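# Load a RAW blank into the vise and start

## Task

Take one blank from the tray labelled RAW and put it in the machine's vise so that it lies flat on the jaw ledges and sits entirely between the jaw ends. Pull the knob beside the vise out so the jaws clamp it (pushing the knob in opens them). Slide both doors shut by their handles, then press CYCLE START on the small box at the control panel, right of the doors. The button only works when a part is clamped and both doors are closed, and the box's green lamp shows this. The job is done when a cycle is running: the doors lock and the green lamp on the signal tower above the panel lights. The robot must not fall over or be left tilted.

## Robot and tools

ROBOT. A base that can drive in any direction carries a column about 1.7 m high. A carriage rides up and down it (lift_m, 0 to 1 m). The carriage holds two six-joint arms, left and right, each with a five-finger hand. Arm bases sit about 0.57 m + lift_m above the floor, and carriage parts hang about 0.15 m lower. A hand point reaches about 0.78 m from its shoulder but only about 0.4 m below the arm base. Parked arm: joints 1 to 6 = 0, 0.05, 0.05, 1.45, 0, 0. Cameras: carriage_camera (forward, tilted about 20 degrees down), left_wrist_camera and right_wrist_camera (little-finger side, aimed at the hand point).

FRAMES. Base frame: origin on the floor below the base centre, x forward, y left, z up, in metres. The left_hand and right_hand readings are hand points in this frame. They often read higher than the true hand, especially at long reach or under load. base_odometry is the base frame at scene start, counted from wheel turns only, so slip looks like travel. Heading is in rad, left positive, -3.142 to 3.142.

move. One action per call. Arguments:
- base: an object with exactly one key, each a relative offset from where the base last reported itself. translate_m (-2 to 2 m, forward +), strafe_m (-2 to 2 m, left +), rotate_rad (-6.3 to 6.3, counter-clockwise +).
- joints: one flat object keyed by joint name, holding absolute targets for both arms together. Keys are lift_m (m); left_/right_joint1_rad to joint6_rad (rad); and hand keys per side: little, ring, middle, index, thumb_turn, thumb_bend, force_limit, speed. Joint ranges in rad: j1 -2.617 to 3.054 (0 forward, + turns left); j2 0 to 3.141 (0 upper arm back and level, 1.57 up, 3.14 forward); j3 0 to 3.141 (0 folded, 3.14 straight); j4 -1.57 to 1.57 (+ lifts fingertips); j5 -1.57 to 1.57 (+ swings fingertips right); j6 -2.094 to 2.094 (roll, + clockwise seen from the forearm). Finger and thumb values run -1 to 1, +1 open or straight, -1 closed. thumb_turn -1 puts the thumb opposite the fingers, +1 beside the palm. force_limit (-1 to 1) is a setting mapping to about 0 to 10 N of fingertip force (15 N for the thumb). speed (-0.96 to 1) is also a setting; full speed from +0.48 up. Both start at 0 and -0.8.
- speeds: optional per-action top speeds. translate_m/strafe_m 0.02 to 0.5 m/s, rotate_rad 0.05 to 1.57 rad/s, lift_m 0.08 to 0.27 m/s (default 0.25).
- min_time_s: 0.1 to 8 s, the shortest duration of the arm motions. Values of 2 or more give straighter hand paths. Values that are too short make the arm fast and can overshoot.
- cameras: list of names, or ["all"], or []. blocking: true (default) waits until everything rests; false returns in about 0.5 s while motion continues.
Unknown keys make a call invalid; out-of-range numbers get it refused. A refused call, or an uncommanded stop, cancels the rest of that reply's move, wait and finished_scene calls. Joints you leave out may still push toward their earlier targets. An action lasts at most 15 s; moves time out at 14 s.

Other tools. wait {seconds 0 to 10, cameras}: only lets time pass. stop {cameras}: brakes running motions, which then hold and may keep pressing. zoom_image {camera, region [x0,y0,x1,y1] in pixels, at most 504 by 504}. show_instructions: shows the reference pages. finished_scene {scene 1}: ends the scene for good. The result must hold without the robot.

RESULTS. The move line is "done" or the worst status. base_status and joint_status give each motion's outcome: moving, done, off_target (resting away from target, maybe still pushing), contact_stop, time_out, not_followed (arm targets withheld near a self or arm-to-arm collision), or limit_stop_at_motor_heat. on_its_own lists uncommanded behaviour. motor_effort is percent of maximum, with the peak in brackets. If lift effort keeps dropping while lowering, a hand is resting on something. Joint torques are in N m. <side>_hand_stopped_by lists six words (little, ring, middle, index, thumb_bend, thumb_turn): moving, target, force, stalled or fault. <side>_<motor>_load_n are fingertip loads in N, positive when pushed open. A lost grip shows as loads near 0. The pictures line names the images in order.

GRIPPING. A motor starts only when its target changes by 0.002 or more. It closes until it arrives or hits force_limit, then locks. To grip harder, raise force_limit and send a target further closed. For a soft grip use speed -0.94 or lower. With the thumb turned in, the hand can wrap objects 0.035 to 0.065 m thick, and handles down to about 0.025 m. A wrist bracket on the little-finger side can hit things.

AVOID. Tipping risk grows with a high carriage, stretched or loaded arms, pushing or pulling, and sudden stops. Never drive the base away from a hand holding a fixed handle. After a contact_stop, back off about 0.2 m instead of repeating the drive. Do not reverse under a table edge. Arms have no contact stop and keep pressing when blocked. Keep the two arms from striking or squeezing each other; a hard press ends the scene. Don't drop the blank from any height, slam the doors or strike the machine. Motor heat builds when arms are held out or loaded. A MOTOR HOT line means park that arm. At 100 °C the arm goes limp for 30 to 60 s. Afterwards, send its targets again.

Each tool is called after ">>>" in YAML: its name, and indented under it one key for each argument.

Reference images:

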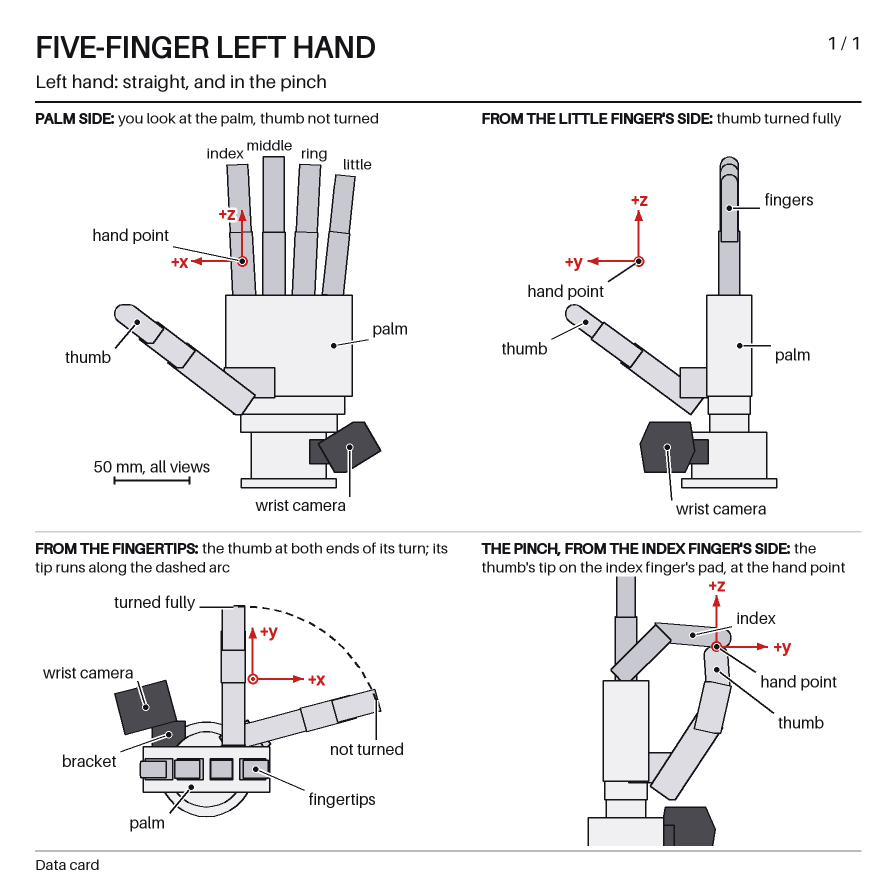

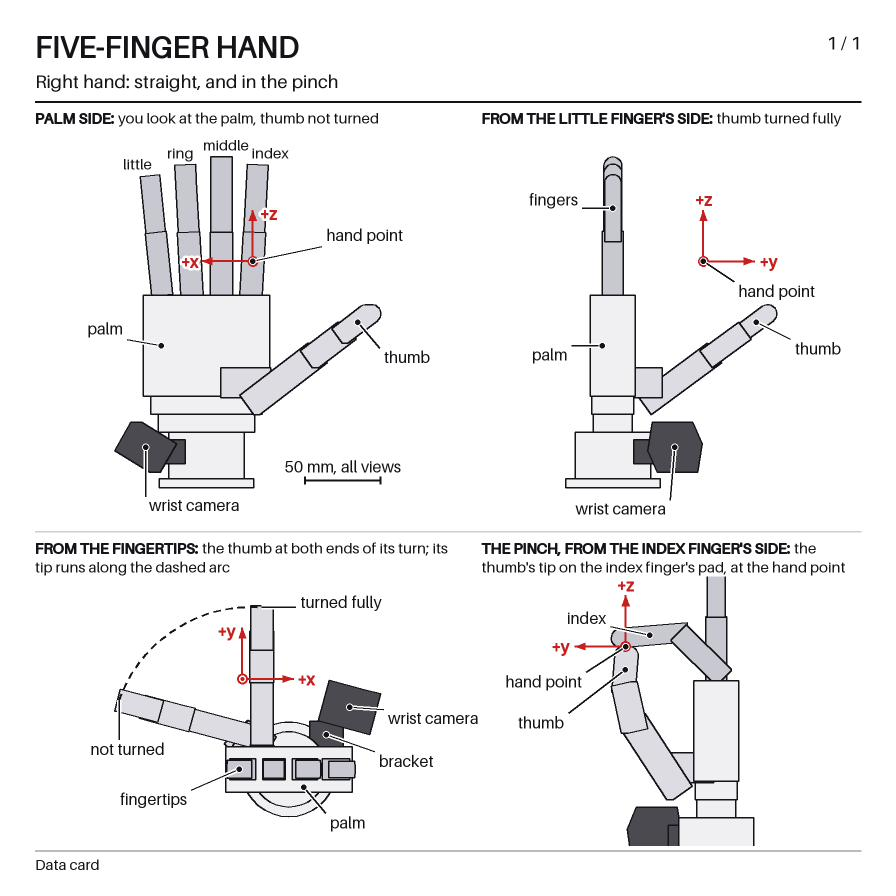

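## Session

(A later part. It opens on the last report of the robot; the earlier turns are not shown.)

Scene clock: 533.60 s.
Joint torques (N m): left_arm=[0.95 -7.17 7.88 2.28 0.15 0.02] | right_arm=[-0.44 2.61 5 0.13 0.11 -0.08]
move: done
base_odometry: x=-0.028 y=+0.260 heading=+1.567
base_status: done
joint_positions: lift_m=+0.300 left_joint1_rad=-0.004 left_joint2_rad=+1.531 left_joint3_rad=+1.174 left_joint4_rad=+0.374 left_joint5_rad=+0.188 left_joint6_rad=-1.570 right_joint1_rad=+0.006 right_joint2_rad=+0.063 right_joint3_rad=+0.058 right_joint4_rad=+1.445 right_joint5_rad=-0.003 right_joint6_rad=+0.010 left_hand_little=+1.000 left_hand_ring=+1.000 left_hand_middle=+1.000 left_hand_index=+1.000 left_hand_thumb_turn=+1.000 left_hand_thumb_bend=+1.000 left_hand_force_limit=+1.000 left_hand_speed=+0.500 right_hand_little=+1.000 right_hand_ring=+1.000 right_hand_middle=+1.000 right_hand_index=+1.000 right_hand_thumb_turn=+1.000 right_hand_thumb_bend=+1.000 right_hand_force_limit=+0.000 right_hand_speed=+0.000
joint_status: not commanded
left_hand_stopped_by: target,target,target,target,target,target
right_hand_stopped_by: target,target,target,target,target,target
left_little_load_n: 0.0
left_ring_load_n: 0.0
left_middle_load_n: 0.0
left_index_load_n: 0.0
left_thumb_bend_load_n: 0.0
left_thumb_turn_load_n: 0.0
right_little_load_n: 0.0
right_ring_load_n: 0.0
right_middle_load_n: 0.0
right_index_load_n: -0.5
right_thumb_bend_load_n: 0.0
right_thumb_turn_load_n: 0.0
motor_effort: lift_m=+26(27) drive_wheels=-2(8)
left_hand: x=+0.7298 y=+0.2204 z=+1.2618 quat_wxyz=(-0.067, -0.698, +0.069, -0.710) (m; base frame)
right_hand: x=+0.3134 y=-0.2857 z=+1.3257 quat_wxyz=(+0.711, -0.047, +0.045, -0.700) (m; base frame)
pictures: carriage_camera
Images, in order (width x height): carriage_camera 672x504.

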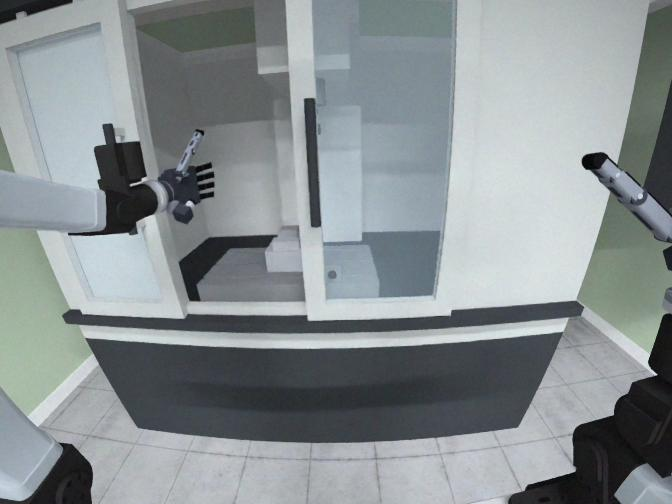

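>>> move:
  base: {"translate_m": -0.08}
  joints: {"left_joint5_rad": 0.37}
  cameras: []

>>> move:
  base: {"strafe_m": 0.36}
  speeds: {"strafe_m": 0.3}
  cameras: ["carriage_camera"]

Scene clock: 535.63 s.
Joint torques (N m): left_arm=[0.9 -7.3 7.79 2.24 0.22 0.02] | right_arm=[-0.47 2.63 4.98 0.08 0.11 -0.08]
move: done
base_odometry: x=-0.028 y=+0.180 heading=+1.567
base_status: done
joint_positions: lift_m=+0.300 left_joint1_rad=-0.003 left_joint2_rad=+1.532 left_joint3_rad=+1.174 left_joint4_rad=+0.373 left_joint5_rad=+0.355 left_joint6_rad=-1.570 right_joint1_rad=+0.006 right_joint2_rad=+0.063 right_joint3_rad=+0.058 right_joint4_rad=+1.449 right_joint5_rad=-0.003 right_joint6_rad=+0.010 left_hand_little=+1.000 left_hand_ring=+1.000 left_hand_middle=+1.000 left_hand_index=+1.000 left_hand_thumb_turn=+1.000 left_hand_thumb_bend=+1.000 left_hand_force_limit=+1.000 left_hand_speed=+0.500 right_hand_little=+1.000 right_hand_ring=+1.000 right_hand_middle=+1.000 right_hand_index=+1.000 right_hand_thumb_turn=+1.000 right_hand_thumb_bend=+1.000 right_hand_force_limit=+0.000 right_hand_speed=+0.000
joint_status: all done
left_hand_stopped_by: target,target,target,target,target,target
right_hand_stopped_by: target,target,target,target,target,target
left_little_load_n: 0.0
left_ring_load_n: 0.0
left_middle_load_n: 0.0
left_index_load_n: 0.0
left_thumb_bend_load_n: 0.0
left_thumb_turn_load_n: 0.0
right_little_load_n: 0.0
right_ring_load_n: 0.0
right_middle_load_n: 0.0
right_index_load_n: 0.0
right_thumb_bend_load_n: 0.0
right_thumb_turn_load_n: 0.0
motor_effort: lift_m=+26(27) drive_wheels=-1(6)
left_hand: x=+0.7121 y=+0.1930 z=+1.2606 quat_wxyz=(-0.124, -0.691, +0.127, -0.701) (m; base frame)
right_hand: x=+0.3123 y=-0.2857 z=+1.3261 quat_wxyz=(+0.711, -0.046, +0.044, -0.700) (m; base frame)
pictures: none
No camera images: "cameras" was empty.

Scene clock: 538.33 s.
Joint torques (N m): left_arm=[0.53 -7.32 7.88 2.26 0.18 0.02] | right_arm=[-0.43 2.62 5.01 0.08 0.09 -0.08]
move: done
base_odometry: x=-0.388 y=+0.181 heading=+1.568
base_status: done
joint_positions: lift_m=+0.300 left_joint1_rad=+0.001 left_joint2_rad=+1.532 left_joint3_rad=+1.174 left_joint4_rad=+0.373 left_joint5_rad=+0.361 left_joint6_rad=-1.570 right_joint1_rad=+0.005 right_joint2_rad=+0.063 right_joint3_rad=+0.058 right_joint4_rad=+1.449 right_joint5_rad=-0.002 right_joint6_rad=+0.010 left_hand_little=+1.000 left_hand_ring=+1.000 left_hand_middle=+1.000 left_hand_index=+1.000 left_hand_thumb_turn=+1.000 left_hand_thumb_bend=+1.000 left_hand_force_limit=+1.000 left_hand_speed=+0.500 right_hand_little=+1.000 right_hand_ring=+1.000 right_hand_middle=+1.000 right_hand_index=+1.000 right_hand_thumb_turn=+1.000 right_hand_thumb_bend=+1.000 right_hand_force_limit=+0.000 right_hand_speed=+0.000
joint_status: not commanded
left_hand_stopped_by: target,target,target,target,target,target
right_hand_stopped_by: target,target,target,target,target,target
left_little_load_n: 0.0
left_ring_load_n: 0.0
left_middle_load_n: 0.0
left_index_load_n: 0.0
left_thumb_bend_load_n: 0.0
left_thumb_turn_load_n: 0.0
right_little_load_n: 0.0
right_ring_load_n: 0.0
right_middle_load_n: 0.0
right_index_load_n: 0.0
right_thumb_bend_load_n: 0.0
right_thumb_turn_load_n: 0.0
motor_effort: lift_m=+26(27) drive_wheels=-4(7)
left_hand: x=+0.7118 y=+0.1939 z=+1.2605 quat_wxyz=(-0.125, -0.691, +0.128, -0.701) (m; base frame)
right_hand: x=+0.3123 y=-0.2858 z=+1.3261 quat_wxyz=(+0.711, -0.046, +0.044, -0.700) (m; base frame)
pictures: carriage_camera
Images, in order (width x height): carriage_camera 672x504.

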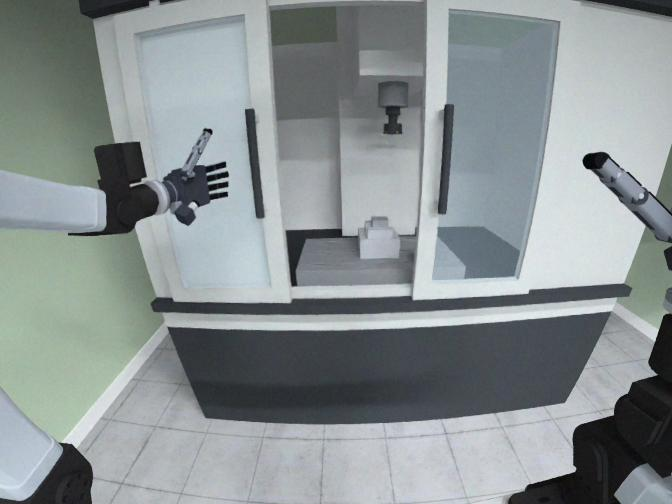

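>>> move:
  base: {"translate_m": 0.10}
  speeds: {"translate_m": 0.15}
  cameras: []

>>> move:
  base: {"strafe_m": -0.15}
  speeds: {"strafe_m": 0.07}
  cameras: ["carriage_camera"]

Scene clock: 540.00 s.
Joint torques (N m): left_arm=[0.51 -7.3 7.91 2.25 0.13 0.03] | right_arm=[-0.46 2.62 5 0.03 0.1 -0.08]
move: done
base_odometry: x=-0.388 y=+0.281 heading=+1.568
base_status: done
joint_positions: lift_m=+0.300 left_joint1_rad=+0.001 left_joint2_rad=+1.532 left_joint3_rad=+1.174 left_joint4_rad=+0.372 left_joint5_rad=+0.361 left_joint6_rad=-1.570 right_joint1_rad=+0.005 right_joint2_rad=+0.063 right_joint3_rad=+0.058 right_joint4_rad=+1.451 right_joint5_rad=-0.002 right_joint6_rad=+0.010 left_hand_little=+1.000 left_hand_ring=+1.000 left_hand_middle=+1.000 left_hand_index=+1.000 left_hand_thumb_turn=+1.000 left_hand_thumb_bend=+1.000 left_hand_force_limit=+1.000 left_hand_speed=+0.500 right_hand_little=+1.000 right_hand_ring=+1.000 right_hand_middle=+1.000 right_hand_index=+1.000 right_hand_thumb_turn=+1.000 right_hand_thumb_bend=+1.000 right_hand_force_limit=+0.000 right_hand_speed=+0.000
joint_status: not commanded
left_hand_stopped_by: target,target,target,target,target,target
right_hand_stopped_by: target,target,target,target,target,target
left_little_load_n: 0.0
left_ring_load_n: 0.0
left_middle_load_n: 0.0
left_index_load_n: -0.5
left_thumb_bend_load_n: 0.0
left_thumb_turn_load_n: 0.0
right_little_load_n: 0.0
right_ring_load_n: 0.0
right_middle_load_n: 0.0
right_index_load_n: 0.0
right_thumb_bend_load_n: 0.0
right_thumb_turn_load_n: 0.0
motor_effort: lift_m=+26(27) drive_wheels=-4(7)
left_hand: x=+0.7118 y=+0.1939 z=+1.2605 quat_wxyz=(-0.125, -0.691, +0.128, -0.701) (m; base frame)
right_hand: x=+0.3117 y=-0.2858 z=+1.3263 quat_wxyz=(+0.711, -0.045, +0.043, -0.700) (m; base frame)
pictures: none
No camera images: "cameras" was empty.

Scene clock: 542.73 s.
Joint torques (N m): left_arm=[-5.67 -7.43 7.92 2.3 3.18 0.1] | right_arm=[-0.43 2.62 5.01 0.04 0.1 -0.08]
move: done
base_odometry: x=-0.238 y=+0.281 heading=+1.569
base_status: done
joint_positions: lift_m=+0.300 left_joint1_rad=+0.066 left_joint2_rad=+1.532 left_joint3_rad=+1.174 left_joint4_rad=+0.372 left_joint5_rad=+0.101 left_joint6_rad=-1.578 right_joint1_rad=+0.005 right_joint2_rad=+0.063 right_joint3_rad=+0.058 right_joint4_rad=+1.451 right_joint5_rad=-0.002 right_joint6_rad=+0.010 left_hand_little=+1.000 left_hand_ring=+1.000 left_hand_middle=+1.000 left_hand_index=+1.000 left_hand_thumb_turn=+1.000 left_hand_thumb_bend=+1.000 left_hand_force_limit=+1.000 left_hand_speed=+0.500 right_hand_little=+1.000 right_hand_ring=+1.000 right_hand_middle=+1.000 right_hand_index=+1.000 right_hand_thumb_turn=+1.000 right_hand_thumb_bend=+1.000 right_hand_force_limit=+0.000 right_hand_speed=+0.000
joint_status: not commanded
left_hand_stopped_by: target,target,target,target,target,target
right_hand_stopped_by: target,target,target,target,target,target
left_little_load_n: 0.5
left_ring_load_n: 0.5
left_middle_load_n: 0.5
left_index_load_n: 0.5
left_thumb_bend_load_n: 0.0
left_thumb_turn_load_n: -0.5
right_little_load_n: 0.0
right_ring_load_n: 0.0
right_middle_load_n: 0.0
right_index_load_n: 0.0
right_thumb_bend_load_n: 0.0
right_thumb_turn_load_n: 0.0
motor_effort: lift_m=+27(27) drive_wheels=+2(5)
left_hand: x=+0.7425 y=+0.2738 z=+1.2613 quat_wxyz=(-0.014, -0.702, +0.010, -0.712) (m; base frame)
right_hand: x=+0.3117 y=-0.2858 z=+1.3263 quat_wxyz=(+0.711, -0.045, +0.043, -0.700) (m; base frame)
pictures: carriage_camera
Images, in order (width x height): carriage_camera 672x504.

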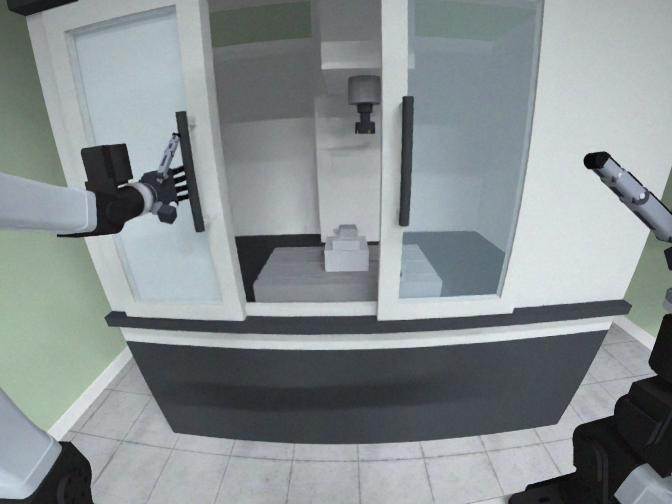

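>>> move:
  base: {"strafe_m": -0.12}
  speeds: {"strafe_m": 0.06}
  cameras: ["carriage_camera"]

Scene clock: 545.47 s.
Joint torques (N m): left_arm=[-8.68 -7.86 7.58 2.31 4.52 0.11] | right_arm=[-0.4 2.63 5 0.05 0.09 -0.08]
move: done
base_odometry: x=-0.118 y=+0.281 heading=+1.569
base_status: done
joint_positions: lift_m=+0.300 left_joint1_rad=+0.099 left_joint2_rad=+1.537 left_joint3_rad=+1.178 left_joint4_rad=+0.373 left_joint5_rad=-0.014 left_joint6_rad=-1.578 right_joint1_rad=+0.005 right_joint2_rad=+0.063 right_joint3_rad=+0.058 right_joint4_rad=+1.451 right_joint5_rad=-0.002 right_joint6_rad=+0.010 left_hand_little=+1.000 left_hand_ring=+1.000 left_hand_middle=+1.000 left_hand_index=+1.000 left_hand_thumb_turn=+1.000 left_hand_thumb_bend=+1.000 left_hand_force_limit=+1.000 left_hand_speed=+0.500 right_hand_little=+1.000 right_hand_ring=+1.000 right_hand_middle=+1.000 right_hand_index=+1.000 right_hand_thumb_turn=+1.000 right_hand_thumb_bend=+1.000 right_hand_force_limit=+0.000 right_hand_speed=+0.000
joint_status: not commanded
left_hand_stopped_by: target,target,target,target,target,target
right_hand_stopped_by: target,target,target,target,target,target
left_little_load_n: 0.0
left_ring_load_n: 1.0
left_middle_load_n: 1.0
left_index_load_n: 1.0
left_thumb_bend_load_n: 0.0
left_thumb_turn_load_n: -0.5
right_little_load_n: 0.0
right_ring_load_n: 0.0
right_middle_load_n: 0.5
right_index_load_n: 0.0
right_thumb_bend_load_n: 0.0
right_thumb_turn_load_n: 0.0
motor_effort: lift_m=+26(27) drive_wheels=+2(8)
left_hand: x=+0.7505 y=+0.3133 z=+1.2612 quat_wxyz=(+0.037, -0.701, -0.042, -0.711) (m; base frame)
right_hand: x=+0.3118 y=-0.2859 z=+1.3263 quat_wxyz=(+0.711, -0.045, +0.043, -0.701) (m; base frame)
pictures: carriage_camera
Images, in order (width x height): carriage_camera 672x504.

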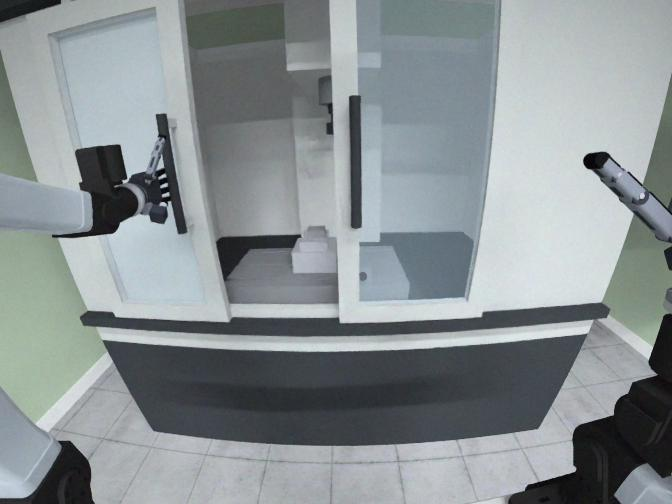

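>>> move:
  joints: {"left_joint5_rad": 0.6, "left_joint1_rad": -0.08}
  min_time_s: 1.5
  cameras: ["carriage_camera"]

Scene clock: 547.97 s.
Joint torques (N m): left_arm=[-6.05 -8.36 7.3 2.17 3.31 0.11] | right_arm=[-0.39 2.63 5 0.05 0.1 -0.08]
move: off_target
base_odometry: x=-0.118 y=+0.281 heading=+1.569
base_status: not commanded
joint_positions: lift_m=+0.300 left_joint1_rad=-0.009 left_joint2_rad=+1.541 left_joint3_rad=+1.180 left_joint4_rad=+0.380 left_joint5_rad=+0.319 left_joint6_rad=-1.579 right_joint1_rad=+0.005 right_joint2_rad=+0.063 right_joint3_rad=+0.058 right_joint4_rad=+1.451 right_joint5_rad=-0.002 right_joint6_rad=+0.010 left_hand_little=+1.000 left_hand_ring=+1.000 left_hand_middle=+1.000 left_hand_index=+1.000 left_hand_thumb_turn=+1.000 left_hand_thumb_bend=+1.000 left_hand_force_limit=+1.000 left_hand_speed=+0.500 right_hand_little=+1.000 right_hand_ring=+1.000 right_hand_middle=+1.000 right_hand_index=+1.000 right_hand_thumb_turn=+1.000 right_hand_thumb_bend=+1.000 right_hand_force_limit=+0.000 right_hand_speed=+0.000
joint_status: left_joint1_rad off_target (ended at -0.009, target -0.080); left_joint5_rad off_target (ended at +0.319, target +0.600)
left_hand_stopped_by: target,target,target,target,target,target
right_hand_stopped_by: target,target,target,target,target,target
left_little_load_n: 0.0
left_ring_load_n: 0.5
left_middle_load_n: 0.5
left_index_load_n: 1.0
left_thumb_bend_load_n: 0.0
left_thumb_turn_load_n: 0.0
right_little_load_n: 0.0
right_ring_load_n: 0.0
right_middle_load_n: 0.0
right_index_load_n: 0.0
right_thumb_bend_load_n: 0.0
right_thumb_turn_load_n: 0.0
motor_effort: lift_m=+26(27) drive_wheels=+2(3)
left_hand: x=+0.7178 y=+0.1956 z=+1.2617 quat_wxyz=(-0.118, -0.691, +0.114, -0.704) (m; base frame)
right_hand: x=+0.3118 y=-0.2859 z=+1.3263 quat_wxyz=(+0.711, -0.045, +0.043, -0.701) (m; base frame)
pictures: carriage_camera
Images, in order (width x height): carriage_camera 672x504.

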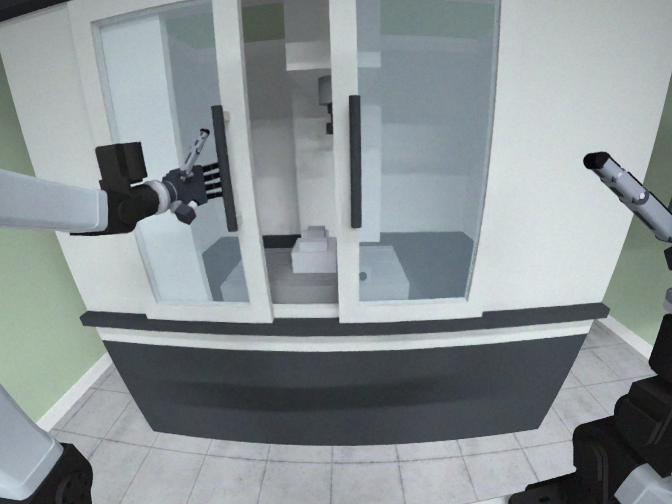

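>>> move:
  base: {"strafe_m": -0.14}
  speeds: {"strafe_m": 0.07}
  cameras: ["carriage_camera"]

Scene clock: 550.73 s.
Joint torques (N m): left_arm=[-7.35 -8.36 7.35 2.18 3.54 0.11] | right_arm=[-0.4 2.65 5 0.04 0.09 -0.08]
move: done
base_odometry: x=+0.022 y=+0.281 heading=+1.569
base_status: done
joint_positions: lift_m=+0.300 left_joint1_rad=+0.005 left_joint2_rad=+1.541 left_joint3_rad=+1.180 left_joint4_rad=+0.380 left_joint5_rad=+0.299 left_joint6_rad=-1.580 right_joint1_rad=+0.005 right_joint2_rad=+0.063 right_joint3_rad=+0.058 right_joint4_rad=+1.450 right_joint5_rad=-0.002 right_joint6_rad=+0.010 left_hand_little=+1.000 left_hand_ring=+1.000 left_hand_middle=+1.000 left_hand_index=+1.000 left_hand_thumb_turn=+1.000 left_hand_thumb_bend=+1.000 left_hand_force_limit=+1.000 left_hand_speed=+0.500 right_hand_little=+1.000 right_hand_ring=+1.000 right_hand_middle=+1.000 right_hand_index=+1.000 right_hand_thumb_turn=+1.000 right_hand_thumb_bend=+1.000 right_hand_force_limit=+0.000 right_hand_speed=+0.000
joint_status: not commanded
left_hand_stopped_by: target,target,target,target,target,target
right_hand_stopped_by: target,target,target,target,target,target
left_little_load_n: 0.0
left_ring_load_n: 0.5
left_middle_load_n: 0.5
left_index_load_n: 1.0
left_thumb_bend_load_n: 0.0
left_thumb_turn_load_n: 0.0
right_little_load_n: 0.0
right_ring_load_n: 0.0
right_middle_load_n: 0.0
right_index_load_n: 0.0
right_thumb_bend_load_n: 0.0
right_thumb_turn_load_n: 0.0
motor_effort: lift_m=+26(27) drive_wheels=+1(8)
left_hand: x=+0.7218 y=+0.2061 z=+1.2617 quat_wxyz=(-0.106, -0.693, +0.102, -0.706) (m; base frame)
right_hand: x=+0.3120 y=-0.2860 z=+1.3262 quat_wxyz=(+0.711, -0.045, +0.044, -0.701) (m; base frame)
pictures: carriage_camera
Images, in order (width x height): carriage_camera 672x504.

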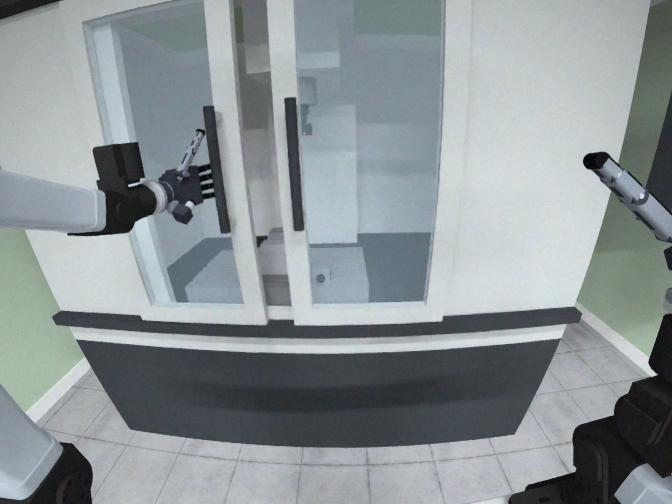

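>>> move:
  base: {"strafe_m": -0.09}
  speeds: {"strafe_m": 0.06}
  cameras: ["carriage_camera"]

Scene clock: 552.90 s.
Joint torques (N m): left_arm=[-7.8 -8.43 7.35 2.18 3.53 0.11] | right_arm=[-0.39 2.65 5.01 0.07 0.09 -0.07]
move: done
base_odometry: x=+0.112 y=+0.281 heading=+1.569
base_status: done
joint_positions: lift_m=+0.300 left_joint1_rad=+0.009 left_joint2_rad=+1.541 left_joint3_rad=+1.180 left_joint4_rad=+0.379 left_joint5_rad=+0.301 left_joint6_rad=-1.580 right_joint1_rad=+0.005 right_joint2_rad=+0.063 right_joint3_rad=+0.058 right_joint4_rad=+1.450 right_joint5_rad=-0.002 right_joint6_rad=+0.010 left_hand_little=+1.000 left_hand_ring=+1.000 left_hand_middle=+1.000 left_hand_index=+1.000 left_hand_thumb_turn=+1.000 left_hand_thumb_bend=+1.000 left_hand_force_limit=+1.000 left_hand_speed=+0.500 right_hand_little=+1.000 right_hand_ring=+1.000 right_hand_middle=+1.000 right_hand_index=+1.000 right_hand_thumb_turn=+1.000 right_hand_thumb_bend=+1.000 right_hand_force_limit=+0.000 right_hand_speed=+0.000
joint_status: not commanded
left_hand_stopped_by: target,target,target,target,target,target
right_hand_stopped_by: target,target,target,target,target,target
left_little_load_n: 0.0
left_ring_load_n: 0.5
left_middle_load_n: 0.5
left_index_load_n: 0.5
left_thumb_bend_load_n: 0.0
left_thumb_turn_load_n: 0.0
right_little_load_n: 0.0
right_ring_load_n: 0.0
right_middle_load_n: 0.0
right_index_load_n: 0.0
right_thumb_bend_load_n: 0.0
right_thumb_turn_load_n: 0.0
motor_effort: lift_m=+27(27) drive_wheels=+1(8)
left_hand: x=+0.7221 y=+0.2079 z=+1.2616 quat_wxyz=(-0.105, -0.694, +0.101, -0.706) (m; base frame)
right_hand: x=+0.3121 y=-0.2860 z=+1.3262 quat_wxyz=(+0.711, -0.045, +0.044, -0.701) (m; base frame)
pictures: carriage_camera
Images, in order (width x height): carriage_camera 672x504.

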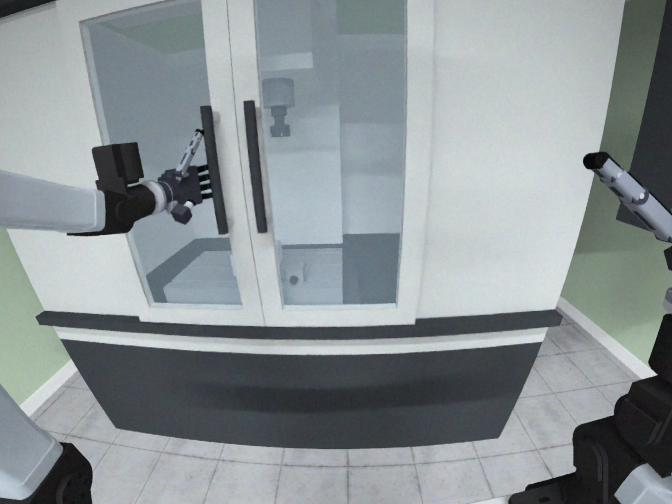

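>>> move:
  base: {"strafe_m": -0.025}
  speeds: {"strafe_m": 0.05}
  cameras: ["carriage_camera"]

>>> zoom_image:
  camera: "carriage_camera"
  region: [190, 200, 330, 340]

Scene clock: 554.00 s.
Joint torques (N m): left_arm=[-9.05 -8.35 7.35 2.21 4.26 0.13] | right_arm=[-0.39 2.62 5 0.08 0.09 -0.08]
move: done
base_odometry: x=+0.137 y=+0.281 heading=+1.570
base_status: done
joint_positions: lift_m=+0.300 left_joint1_rad=+0.022 left_joint2_rad=+1.541 left_joint3_rad=+1.180 left_joint4_rad=+0.378 left_joint5_rad=+0.238 left_joint6_rad=-1.580 right_joint1_rad=+0.005 right_joint2_rad=+0.063 right_joint3_rad=+0.058 right_joint4_rad=+1.449 right_joint5_rad=-0.002 right_joint6_rad=+0.010 left_hand_little=+1.000 left_hand_ring=+1.000 left_hand_middle=+1.000 left_hand_index=+1.000 left_hand_thumb_turn=+1.000 left_hand_thumb_bend=+1.000 left_hand_force_limit=+1.000 left_hand_speed=+0.500 right_hand_little=+1.000 right_hand_ring=+1.000 right_hand_middle=+1.000 right_hand_index=+1.000 right_hand_thumb_turn=+1.000 right_hand_thumb_bend=+1.000 right_hand_force_limit=+0.000 right_hand_speed=+0.000
joint_status: not commanded
left_hand_stopped_by: target,target,target,target,target,target
right_hand_stopped_by: target,target,target,target,target,target
left_little_load_n: 0.0
left_ring_load_n: 0.5
left_middle_load_n: 0.5
left_index_load_n: 0.5
left_thumb_bend_load_n: -0.5
left_thumb_turn_load_n: 0.0
right_little_load_n: 0.0
right_ring_load_n: 0.0
right_middle_load_n: 0.0
right_index_load_n: 0.0
right_thumb_bend_load_n: 0.0
right_thumb_turn_load_n: 0.0
motor_effort: lift_m=+27(27) drive_wheels=+2(8)
left_hand: x=+0.7302 y=+0.2254 z=+1.2614 quat_wxyz=(-0.079, -0.697, +0.074, -0.709) (m; base frame)
right_hand: x=+0.3123 y=-0.2860 z=+1.3261 quat_wxyz=(+0.711, -0.045, +0.044, -0.701) (m; base frame)
pictures: carriage_camera
Images, in order (width x height): carriage_camera 672x504.

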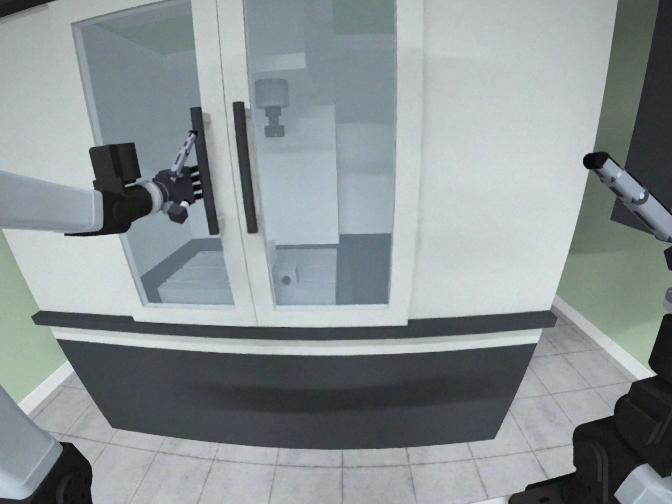

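Scaled by 3.600 from the camera's 672x504 image, which has a finer 960x720 frame.

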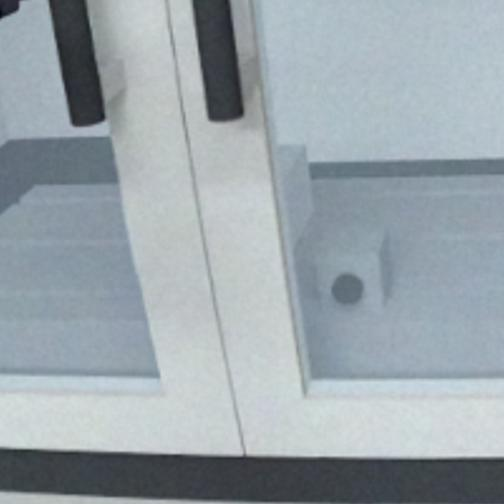

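>>> move:
  base: {"strafe_m": 0.04}
  speeds: {"strafe_m": 0.1}
  cameras: []

>>> move:
  base: {"translate_m": -0.12}
  cameras: []

>>> move:
  base: {"strafe_m": -0.25}
  joints: {"left_joint1_rad": 0, "left_joint2_rad": 0.05, "left_joint3_rad": 0.05, "left_joint4_rad": 1.45, "left_joint5_rad": 0, "left_joint6_rad": 0}
  cameras: ["carriage_camera"]

Scene clock: 555.30 s.
Joint torques (N m): left_arm=[-6.3 -8.57 7.36 2.13 3.26 0.13] | right_arm=[-0.38 2.63 5 0.08 0.1 -0.08]
move: done
base_odometry: x=+0.097 y=+0.281 heading=+1.570
base_status: done
joint_positions: lift_m=+0.300 left_joint1_rad=-0.006 left_joint2_rad=+1.544 left_joint3_rad=+1.180 left_joint4_rad=+0.383 left_joint5_rad=+0.326 left_joint6_rad=-1.580 right_joint1_rad=+0.004 right_joint2_rad=+0.063 right_joint3_rad=+0.058 right_joint4_rad=+1.449 right_joint5_rad=-0.003 right_joint6_rad=+0.010 left_hand_little=+1.000 left_hand_ring=+1.000 left_hand_middle=+1.000 left_hand_index=+1.000 left_hand_thumb_turn=+1.000 left_hand_thumb_bend=+1.000 left_hand_force_limit=+1.000 left_hand_speed=+0.500 right_hand_little=+1.000 right_hand_ring=+1.000 right_hand_middle=+1.000 right_hand_index=+1.000 right_hand_thumb_turn=+1.000 right_hand_thumb_bend=+1.000 right_hand_force_limit=+0.000 right_hand_speed=+0.000
joint_status: not commanded
left_hand_stopped_by: target,target,target,target,target,target
right_hand_stopped_by: target,target,target,target,target,target
left_little_load_n: 0.0
left_ring_load_n: 0.0
left_middle_load_n: 0.5
left_index_load_n: 1.0
left_thumb_bend_load_n: 0.0
left_thumb_turn_load_n: 0.0
right_little_load_n: 0.0
right_ring_load_n: 0.0
right_middle_load_n: 0.0
right_index_load_n: 0.0
right_thumb_bend_load_n: 0.0
right_thumb_turn_load_n: 0.0
on_its_own: left_joint1_rad moved -0.028 toward your old target -0.080; left_joint5_rad moved +0.088 toward your old target +0.600
motor_effort: lift_m=+26(27) drive_wheels=+1(6)
left_hand: x=+0.7180 y=+0.1963 z=+1.2613 quat_wxyz=(-0.119, -0.691, +0.115, -0.704) (m; base frame)
right_hand: x=+0.3123 y=-0.2858 z=+1.3261 quat_wxyz=(+0.711, -0.046, +0.044, -0.701) (m; base frame)
pictures: none
No camera images: "cameras" was empty.

Scene clock: 557.07 s.
Joint torques (N m): left_arm=[1.07 -9.17 7.15 2.1 0.18 0.12] | right_arm=[-0.36 2.66 4.98 0.03 0.1 -0.08]
move: done
base_odometry: x=+0.097 y=+0.161 heading=+1.570
base_status: done
joint_positions: lift_m=+0.300 left_joint1_rad=-0.085 left_joint2_rad=+1.550 left_joint3_rad=+1.181 left_joint4_rad=+0.376 left_joint5_rad=+0.585 left_joint6_rad=-1.580 right_joint1_rad=+0.004 right_joint2_rad=+0.063 right_joint3_rad=+0.058 right_joint4_rad=+1.453 right_joint5_rad=-0.003 right_joint6_rad=+0.010 left_hand_little=+1.000 left_hand_ring=+1.000 left_hand_middle=+1.000 left_hand_index=+1.000 left_hand_thumb_turn=+1.000 left_hand_thumb_bend=+1.000 left_hand_force_limit=+1.000 left_hand_speed=+0.500 right_hand_little=+1.000 right_hand_ring=+1.000 right_hand_middle=+1.000 right_hand_index=+1.000 right_hand_thumb_turn=+1.000 right_hand_thumb_bend=+1.000 right_hand_force_limit=+0.000 right_hand_speed=+0.000
joint_status: not commanded
left_hand_stopped_by: target,target,target,target,target,target
right_hand_stopped_by: target,target,target,target,target,target
left_little_load_n: 0.0
left_ring_load_n: 0.0
left_middle_load_n: 0.0
left_index_load_n: 0.0
left_thumb_bend_load_n: 0.0
left_thumb_turn_load_n: 0.0
right_little_load_n: 0.0
right_ring_load_n: -0.5
right_middle_load_n: 0.0
right_index_load_n: 0.0
right_thumb_bend_load_n: 0.0
right_thumb_turn_load_n: 0.0
on_its_own: left_joint1_rad moved -0.079 to your old target -0.080; left_joint5_rad moved +0.260 to your old target +0.600
motor_effort: lift_m=+26(27) drive_wheels=-1(7)
left_hand: x=+0.6696 y=+0.1221 z=+1.2566 quat_wxyz=(-0.235, -0.666, +0.230, -0.669) (m; base frame)
right_hand: x=+0.3114 y=-0.2858 z=+1.3264 quat_wxyz=(+0.711, -0.044, +0.043, -0.701) (m; base frame)
pictures: none
No camera images: "cameras" was empty.

Scene clock: 559.37 s.
Joint torques (N m): left_arm=[0.94 4.11 3.37 -0.06 -0.06 0.19] | right_arm=[-0.35 2.63 5 0.03 0.08 -0.08]
move: done
base_odometry: x=+0.347 y=+0.161 heading=+1.569
base_status: done
joint_positions: lift_m=+0.300 left_joint1_rad=-0.004 left_joint2_rad=+0.058 left_joint3_rad=+0.059 left_joint4_rad=+1.439 left_joint5_rad=+0.015 left_joint6_rad=-0.013 right_joint1_rad=+0.004 right_joint2_rad=+0.063 right_joint3_rad=+0.058 right_joint4_rad=+1.453 right_joint5_rad=-0.002 right_joint6_rad=+0.009 left_hand_little=+1.000 left_hand_ring=+1.000 left_hand_middle=+1.000 left_hand_index=+1.000 left_hand_thumb_turn=+1.000 left_hand_thumb_bend=+1.000 left_hand_force_limit=+1.000 left_hand_speed=+0.500 right_hand_little=+1.000 right_hand_ring=+1.000 right_hand_middle=+1.000 right_hand_index=+1.000 right_hand_thumb_turn=+1.000 right_hand_thumb_bend=+1.000 right_hand_force_limit=+0.000 right_hand_speed=+0.000
joint_status: all done
left_hand_stopped_by: target,target,target,target,target,target
right_hand_stopped_by: target,target,target,target,target,target
left_little_load_n: 0.0
left_ring_load_n: 0.0
left_middle_load_n: 0.0
left_index_load_n: -0.5
left_thumb_bend_load_n: 0.0
left_thumb_turn_load_n: 0.0
right_little_load_n: 0.0
right_ring_load_n: 0.0
right_middle_load_n: 0.0
right_index_load_n: 0.0
right_thumb_bend_load_n: 0.0
right_thumb_turn_load_n: 0.0
motor_effort: lift_m=+26(27) drive_wheels=-3(6)
left_hand: x=+0.3125 y=+0.2834 z=+1.3256 quat_wxyz=(+0.699, -0.041, +0.051, -0.712) (m; base frame)
right_hand: x=+0.3115 y=-0.2861 z=+1.3264 quat_wxyz=(+0.711, -0.044, +0.043, -0.701) (m; base frame)
pictures: carriage_camera
Images, in order (width x height): carriage_camera 672x504.

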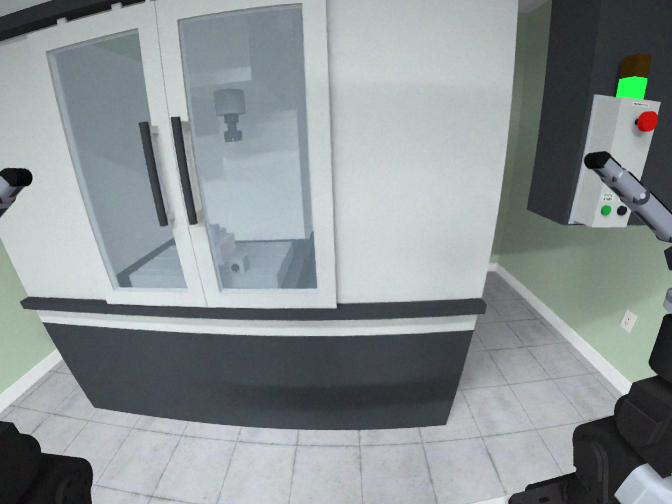

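>>> zoom_image:
  camera: "carriage_camera"
  region: [520, 40, 672, 240]

Scaled by 2.520 from the camera's 672x504 image, which has a finer 960x720 frame.

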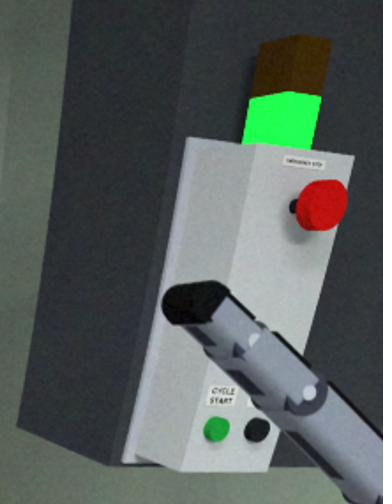

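>>> move:
  base: {"translate_m": -0.41}
  cameras: []

>>> move:
  base: {"strafe_m": -0.18}
  joints: {"right_joint1_rad": 0, "right_joint2_rad": 1.34, "right_joint3_rad": 1.21, "right_joint4_rad": 0.19, "right_joint5_rad": 0, "right_joint6_rad": 0, "right_hand_middle": -1, "right_hand_ring": -1, "right_hand_little": -1, "right_hand_speed": 0.4}
  cameras: ["carriage_camera", "right_wrist_camera"]

Scene clock: 563.07 s.
Joint torques (N m): left_arm=[1.06 4.15 3.51 -0.16 -0.13 0.19] | right_arm=[-0.35 2.67 5.01 0.06 0.09 -0.08]
move: done
base_odometry: x=+0.347 y=-0.249 heading=+1.569
base_status: done
joint_positions: lift_m=+0.300 left_joint1_rad=-0.004 left_joint2_rad=+0.058 left_joint3_rad=+0.058 left_joint4_rad=+1.447 left_joint5_rad=+0.014 left_joint6_rad=-0.013 right_joint1_rad=+0.004 right_joint2_rad=+0.063 right_joint3_rad=+0.058 right_joint4_rad=+1.453 right_joint5_rad=-0.002 right_joint6_rad=+0.009 left_hand_little=+1.000 left_hand_ring=+1.000 left_hand_middle=+1.000 left_hand_index=+1.000 left_hand_thumb_turn=+1.000 left_hand_thumb_bend=+1.000 left_hand_force_limit=+1.000 left_hand_speed=+0.500 right_hand_little=+1.000 right_hand_ring=+1.000 right_hand_middle=+1.000 right_hand_index=+1.000 right_hand_thumb_turn=+1.000 right_hand_thumb_bend=+1.000 right_hand_force_limit=+0.000 right_hand_speed=+0.000
joint_status: not commanded
left_hand_stopped_by: target,target,target,target,target,target
right_hand_stopped_by: target,target,target,target,target,target
left_little_load_n: 0.0
left_ring_load_n: 0.0
left_middle_load_n: 0.0
left_index_load_n: 0.0
left_thumb_bend_load_n: 0.0
left_thumb_turn_load_n: 0.0
right_little_load_n: 0.0
right_ring_load_n: 0.0
right_middle_load_n: 0.0
right_index_load_n: 0.0
right_thumb_bend_load_n: 0.0
right_thumb_turn_load_n: 0.0
motor_effort: lift_m=+26(27) drive_wheels=-3(5)
left_hand: x=+0.3110 y=+0.2835 z=+1.3258 quat_wxyz=(+0.699, -0.039, +0.048, -0.712) (m; base frame)
right_hand: x=+0.3114 y=-0.2861 z=+1.3265 quat_wxyz=(+0.711, -0.044, +0.043, -0.701) (m; base frame)
pictures: none
No camera images: "cameras" was empty.

Scene clock: 565.07 s.
Joint torques (N m): left_arm=[0.95 4.15 3.58 -0.15 -0.08 0.18] | right_arm=[-0.2 -5.57 10.19 2.38 0.06 -0.06]
move: done
base_odometry: x=+0.527 y=-0.250 heading=+1.569
base_status: done
joint_positions: lift_m=+0.300 left_joint1_rad=-0.003 left_joint2_rad=+0.058 left_joint3_rad=+0.058 left_joint4_rad=+1.447 left_joint5_rad=+0.010 left_joint6_rad=-0.012 right_joint1_rad=+0.003 right_joint2_rad=+1.327 right_joint3_rad=+1.185 right_joint4_rad=+0.209 right_joint5_rad=+0.000 right_joint6_rad=+0.009 left_hand_little=+1.000 left_hand_ring=+1.000 left_hand_middle=+1.000 left_hand_index=+1.000 left_hand_thumb_turn=+1.000 left_hand_thumb_bend=+1.000 left_hand_force_limit=+1.000 left_hand_speed=+0.500 right_hand_little=-1.000 right_hand_ring=-1.000 right_hand_middle=-1.000 right_hand_index=+1.000 right_hand_thumb_turn=+1.000 right_hand_thumb_bend=+1.000 right_hand_force_limit=+0.000 right_hand_speed=+0.400
joint_status: all done
left_hand_stopped_by: target,target,target,target,target,target
right_hand_stopped_by: target,target,target,target,target,target
left_little_load_n: -0.5
left_ring_load_n: 0.0
left_middle_load_n: 0.0
left_index_load_n: 0.0
left_thumb_bend_load_n: 0.0
left_thumb_turn_load_n: 0.0
right_little_load_n: 0.0
right_ring_load_n: 0.0
right_middle_load_n: 0.0
right_index_load_n: -0.5
right_thumb_bend_load_n: 0.0
right_thumb_turn_load_n: -0.5
motor_effort: lift_m=+26(27) drive_wheels=-3(7)
left_hand: x=+0.3111 y=+0.2845 z=+1.3259 quat_wxyz=(+0.700, -0.040, +0.047, -0.711) (m; base frame)
right_hand: x=+0.6962 y=-0.2852 z=+1.2309 quat_wxyz=(+0.519, -0.482, +0.485, -0.513) (m; base frame)
pictures: carriage_camera, right_wrist_camera
Images, in order (width x height): carriage_camera 672x504, right_wrist_camera 672x504.

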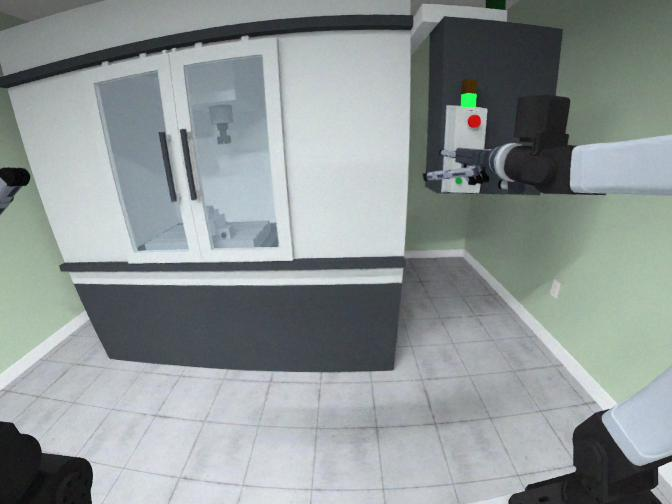

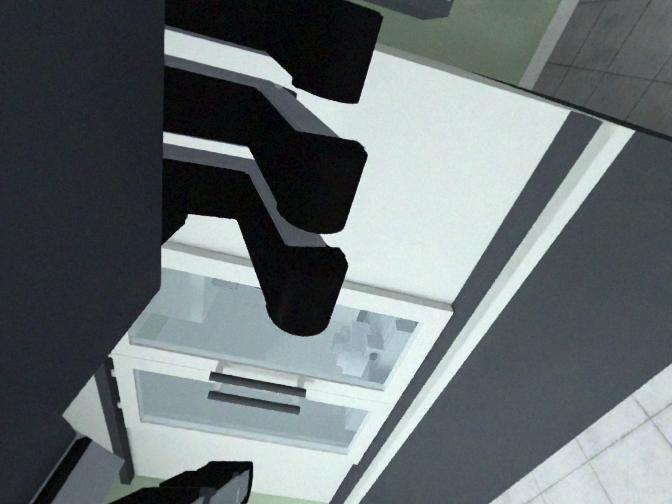

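>>> move:
  base: {"strafe_m": -0.10}
  joints: {"lift_m": 0.24}
  cameras: []

>>> move:
  base: {"translate_m": 0.05}
  cameras: ["carriage_camera"]

>>> zoom_image:
  camera: "carriage_camera"
  region: [340, 60, 560, 230]

Scene clock: 567.00 s.
Joint torques (N m): left_arm=[0.83 4.42 3.92 -0.16 -0.06 0.17] | right_arm=[-0.09 -5.65 8.94 2.57 0.04 -0.07]
move: done
base_odometry: x=+0.627 y=-0.251 heading=+1.569
base_status: done
joint_positions: lift_m=+0.240 left_joint1_rad=-0.002 left_joint2_rad=+0.055 left_joint3_rad=+0.053 left_joint4_rad=+1.448 left_joint5_rad=+0.009 left_joint6_rad=-0.012 right_joint1_rad=+0.001 right_joint2_rad=+1.328 right_joint3_rad=+1.198 right_joint4_rad=+0.191 right_joint5_rad=+0.001 right_joint6_rad=+0.009 left_hand_little=+1.000 left_hand_ring=+1.000 left_hand_middle=+1.000 left_hand_index=+1.000 left_hand_thumb_turn=+1.000 left_hand_thumb_bend=+1.000 left_hand_force_limit=+1.000 left_hand_speed=+0.500 right_hand_little=-1.000 right_hand_ring=-1.000 right_hand_middle=-1.000 right_hand_index=+1.000 right_hand_thumb_turn=+1.000 right_hand_thumb_bend=+1.000 right_hand_force_limit=+0.000 right_hand_speed=+0.400
joint_status: all done
left_hand_stopped_by: target,target,target,target,target,target
right_hand_stopped_by: target,target,target,target,target,target
left_little_load_n: 0.0
left_ring_load_n: 0.0
left_middle_load_n: 0.0
left_index_load_n: 0.0
left_thumb_bend_load_n: 0.0
left_thumb_turn_load_n: 0.0
right_little_load_n: 0.0
right_ring_load_n: 0.0
right_middle_load_n: 0.0
right_index_load_n: -0.5
right_thumb_bend_load_n: 0.0
right_thumb_turn_load_n: -0.5
motor_effort: lift_m=+27(27) drive_wheels=-3(6)
left_hand: x=+0.3115 y=+0.2847 z=+1.2647 quat_wxyz=(+0.701, -0.041, +0.047, -0.711) (m; base frame)
right_hand: x=+0.6961 y=-0.2866 z=+1.1727 quat_wxyz=(+0.517, -0.482, +0.487, -0.513) (m; base frame)
pictures: none
No camera images: "cameras" was empty.

Scene clock: 568.20 s.
Joint torques (N m): left_arm=[0.81 4.38 3.93 -0.19 -0.07 0.18] | right_arm=[-0.1 -5.65 8.94 2.55 0.05 -0.06]
move: done
base_odometry: x=+0.627 y=-0.201 heading=+1.568
base_status: done
joint_positions: lift_m=+0.240 left_joint1_rad=-0.002 left_joint2_rad=+0.055 left_joint3_rad=+0.053 left_joint4_rad=+1.449 left_joint5_rad=+0.009 left_joint6_rad=-0.012 right_joint1_rad=+0.001 right_joint2_rad=+1.328 right_joint3_rad=+1.198 right_joint4_rad=+0.193 right_joint5_rad=+0.001 right_joint6_rad=+0.009 left_hand_little=+1.000 left_hand_ring=+1.000 left_hand_middle=+1.000 left_hand_index=+1.000 left_hand_thumb_turn=+1.000 left_hand_thumb_bend=+1.000 left_hand_force_limit=+1.000 left_hand_speed=+0.500 right_hand_little=-1.000 right_hand_ring=-1.000 right_hand_middle=-1.000 right_hand_index=+1.000 right_hand_thumb_turn=+1.000 right_hand_thumb_bend=+1.000 right_hand_force_limit=+0.000 right_hand_speed=+0.400
joint_status: not commanded
left_hand_stopped_by: target,target,target,target,target,target
right_hand_stopped_by: target,target,target,target,target,target
left_little_load_n: 0.0
left_ring_load_n: 0.0
left_middle_load_n: 0.0
left_index_load_n: 0.0
left_thumb_bend_load_n: 0.0
left_thumb_turn_load_n: 0.0
right_little_load_n: 0.0
right_ring_load_n: 0.0
right_middle_load_n: 0.0
right_index_load_n: 0.0
right_thumb_bend_load_n: 0.0
right_thumb_turn_load_n: -0.5
motor_effort: lift_m=+26(27) drive_wheels=-4(7)
left_hand: x=+0.3112 y=+0.2847 z=+1.2648 quat_wxyz=(+0.701, -0.041, +0.047, -0.711) (m; base frame)
right_hand: x=+0.6962 y=-0.2866 z=+1.1734 quat_wxyz=(+0.518, -0.482, +0.486, -0.513) (m; base frame)
pictures: carriage_camera
Images, in order (width x height): carriage_camera 672x504.

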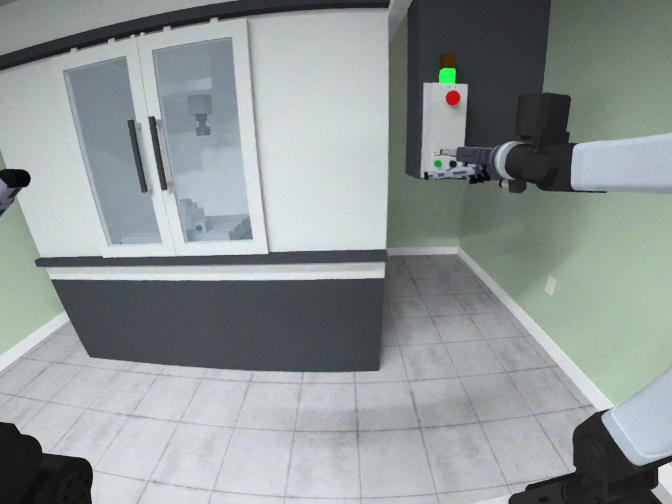

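Scaled by 2.291 from the camera's 672x504 image, which has a finer 960x720 frame.

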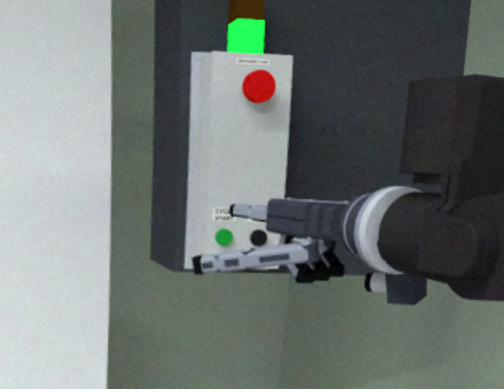

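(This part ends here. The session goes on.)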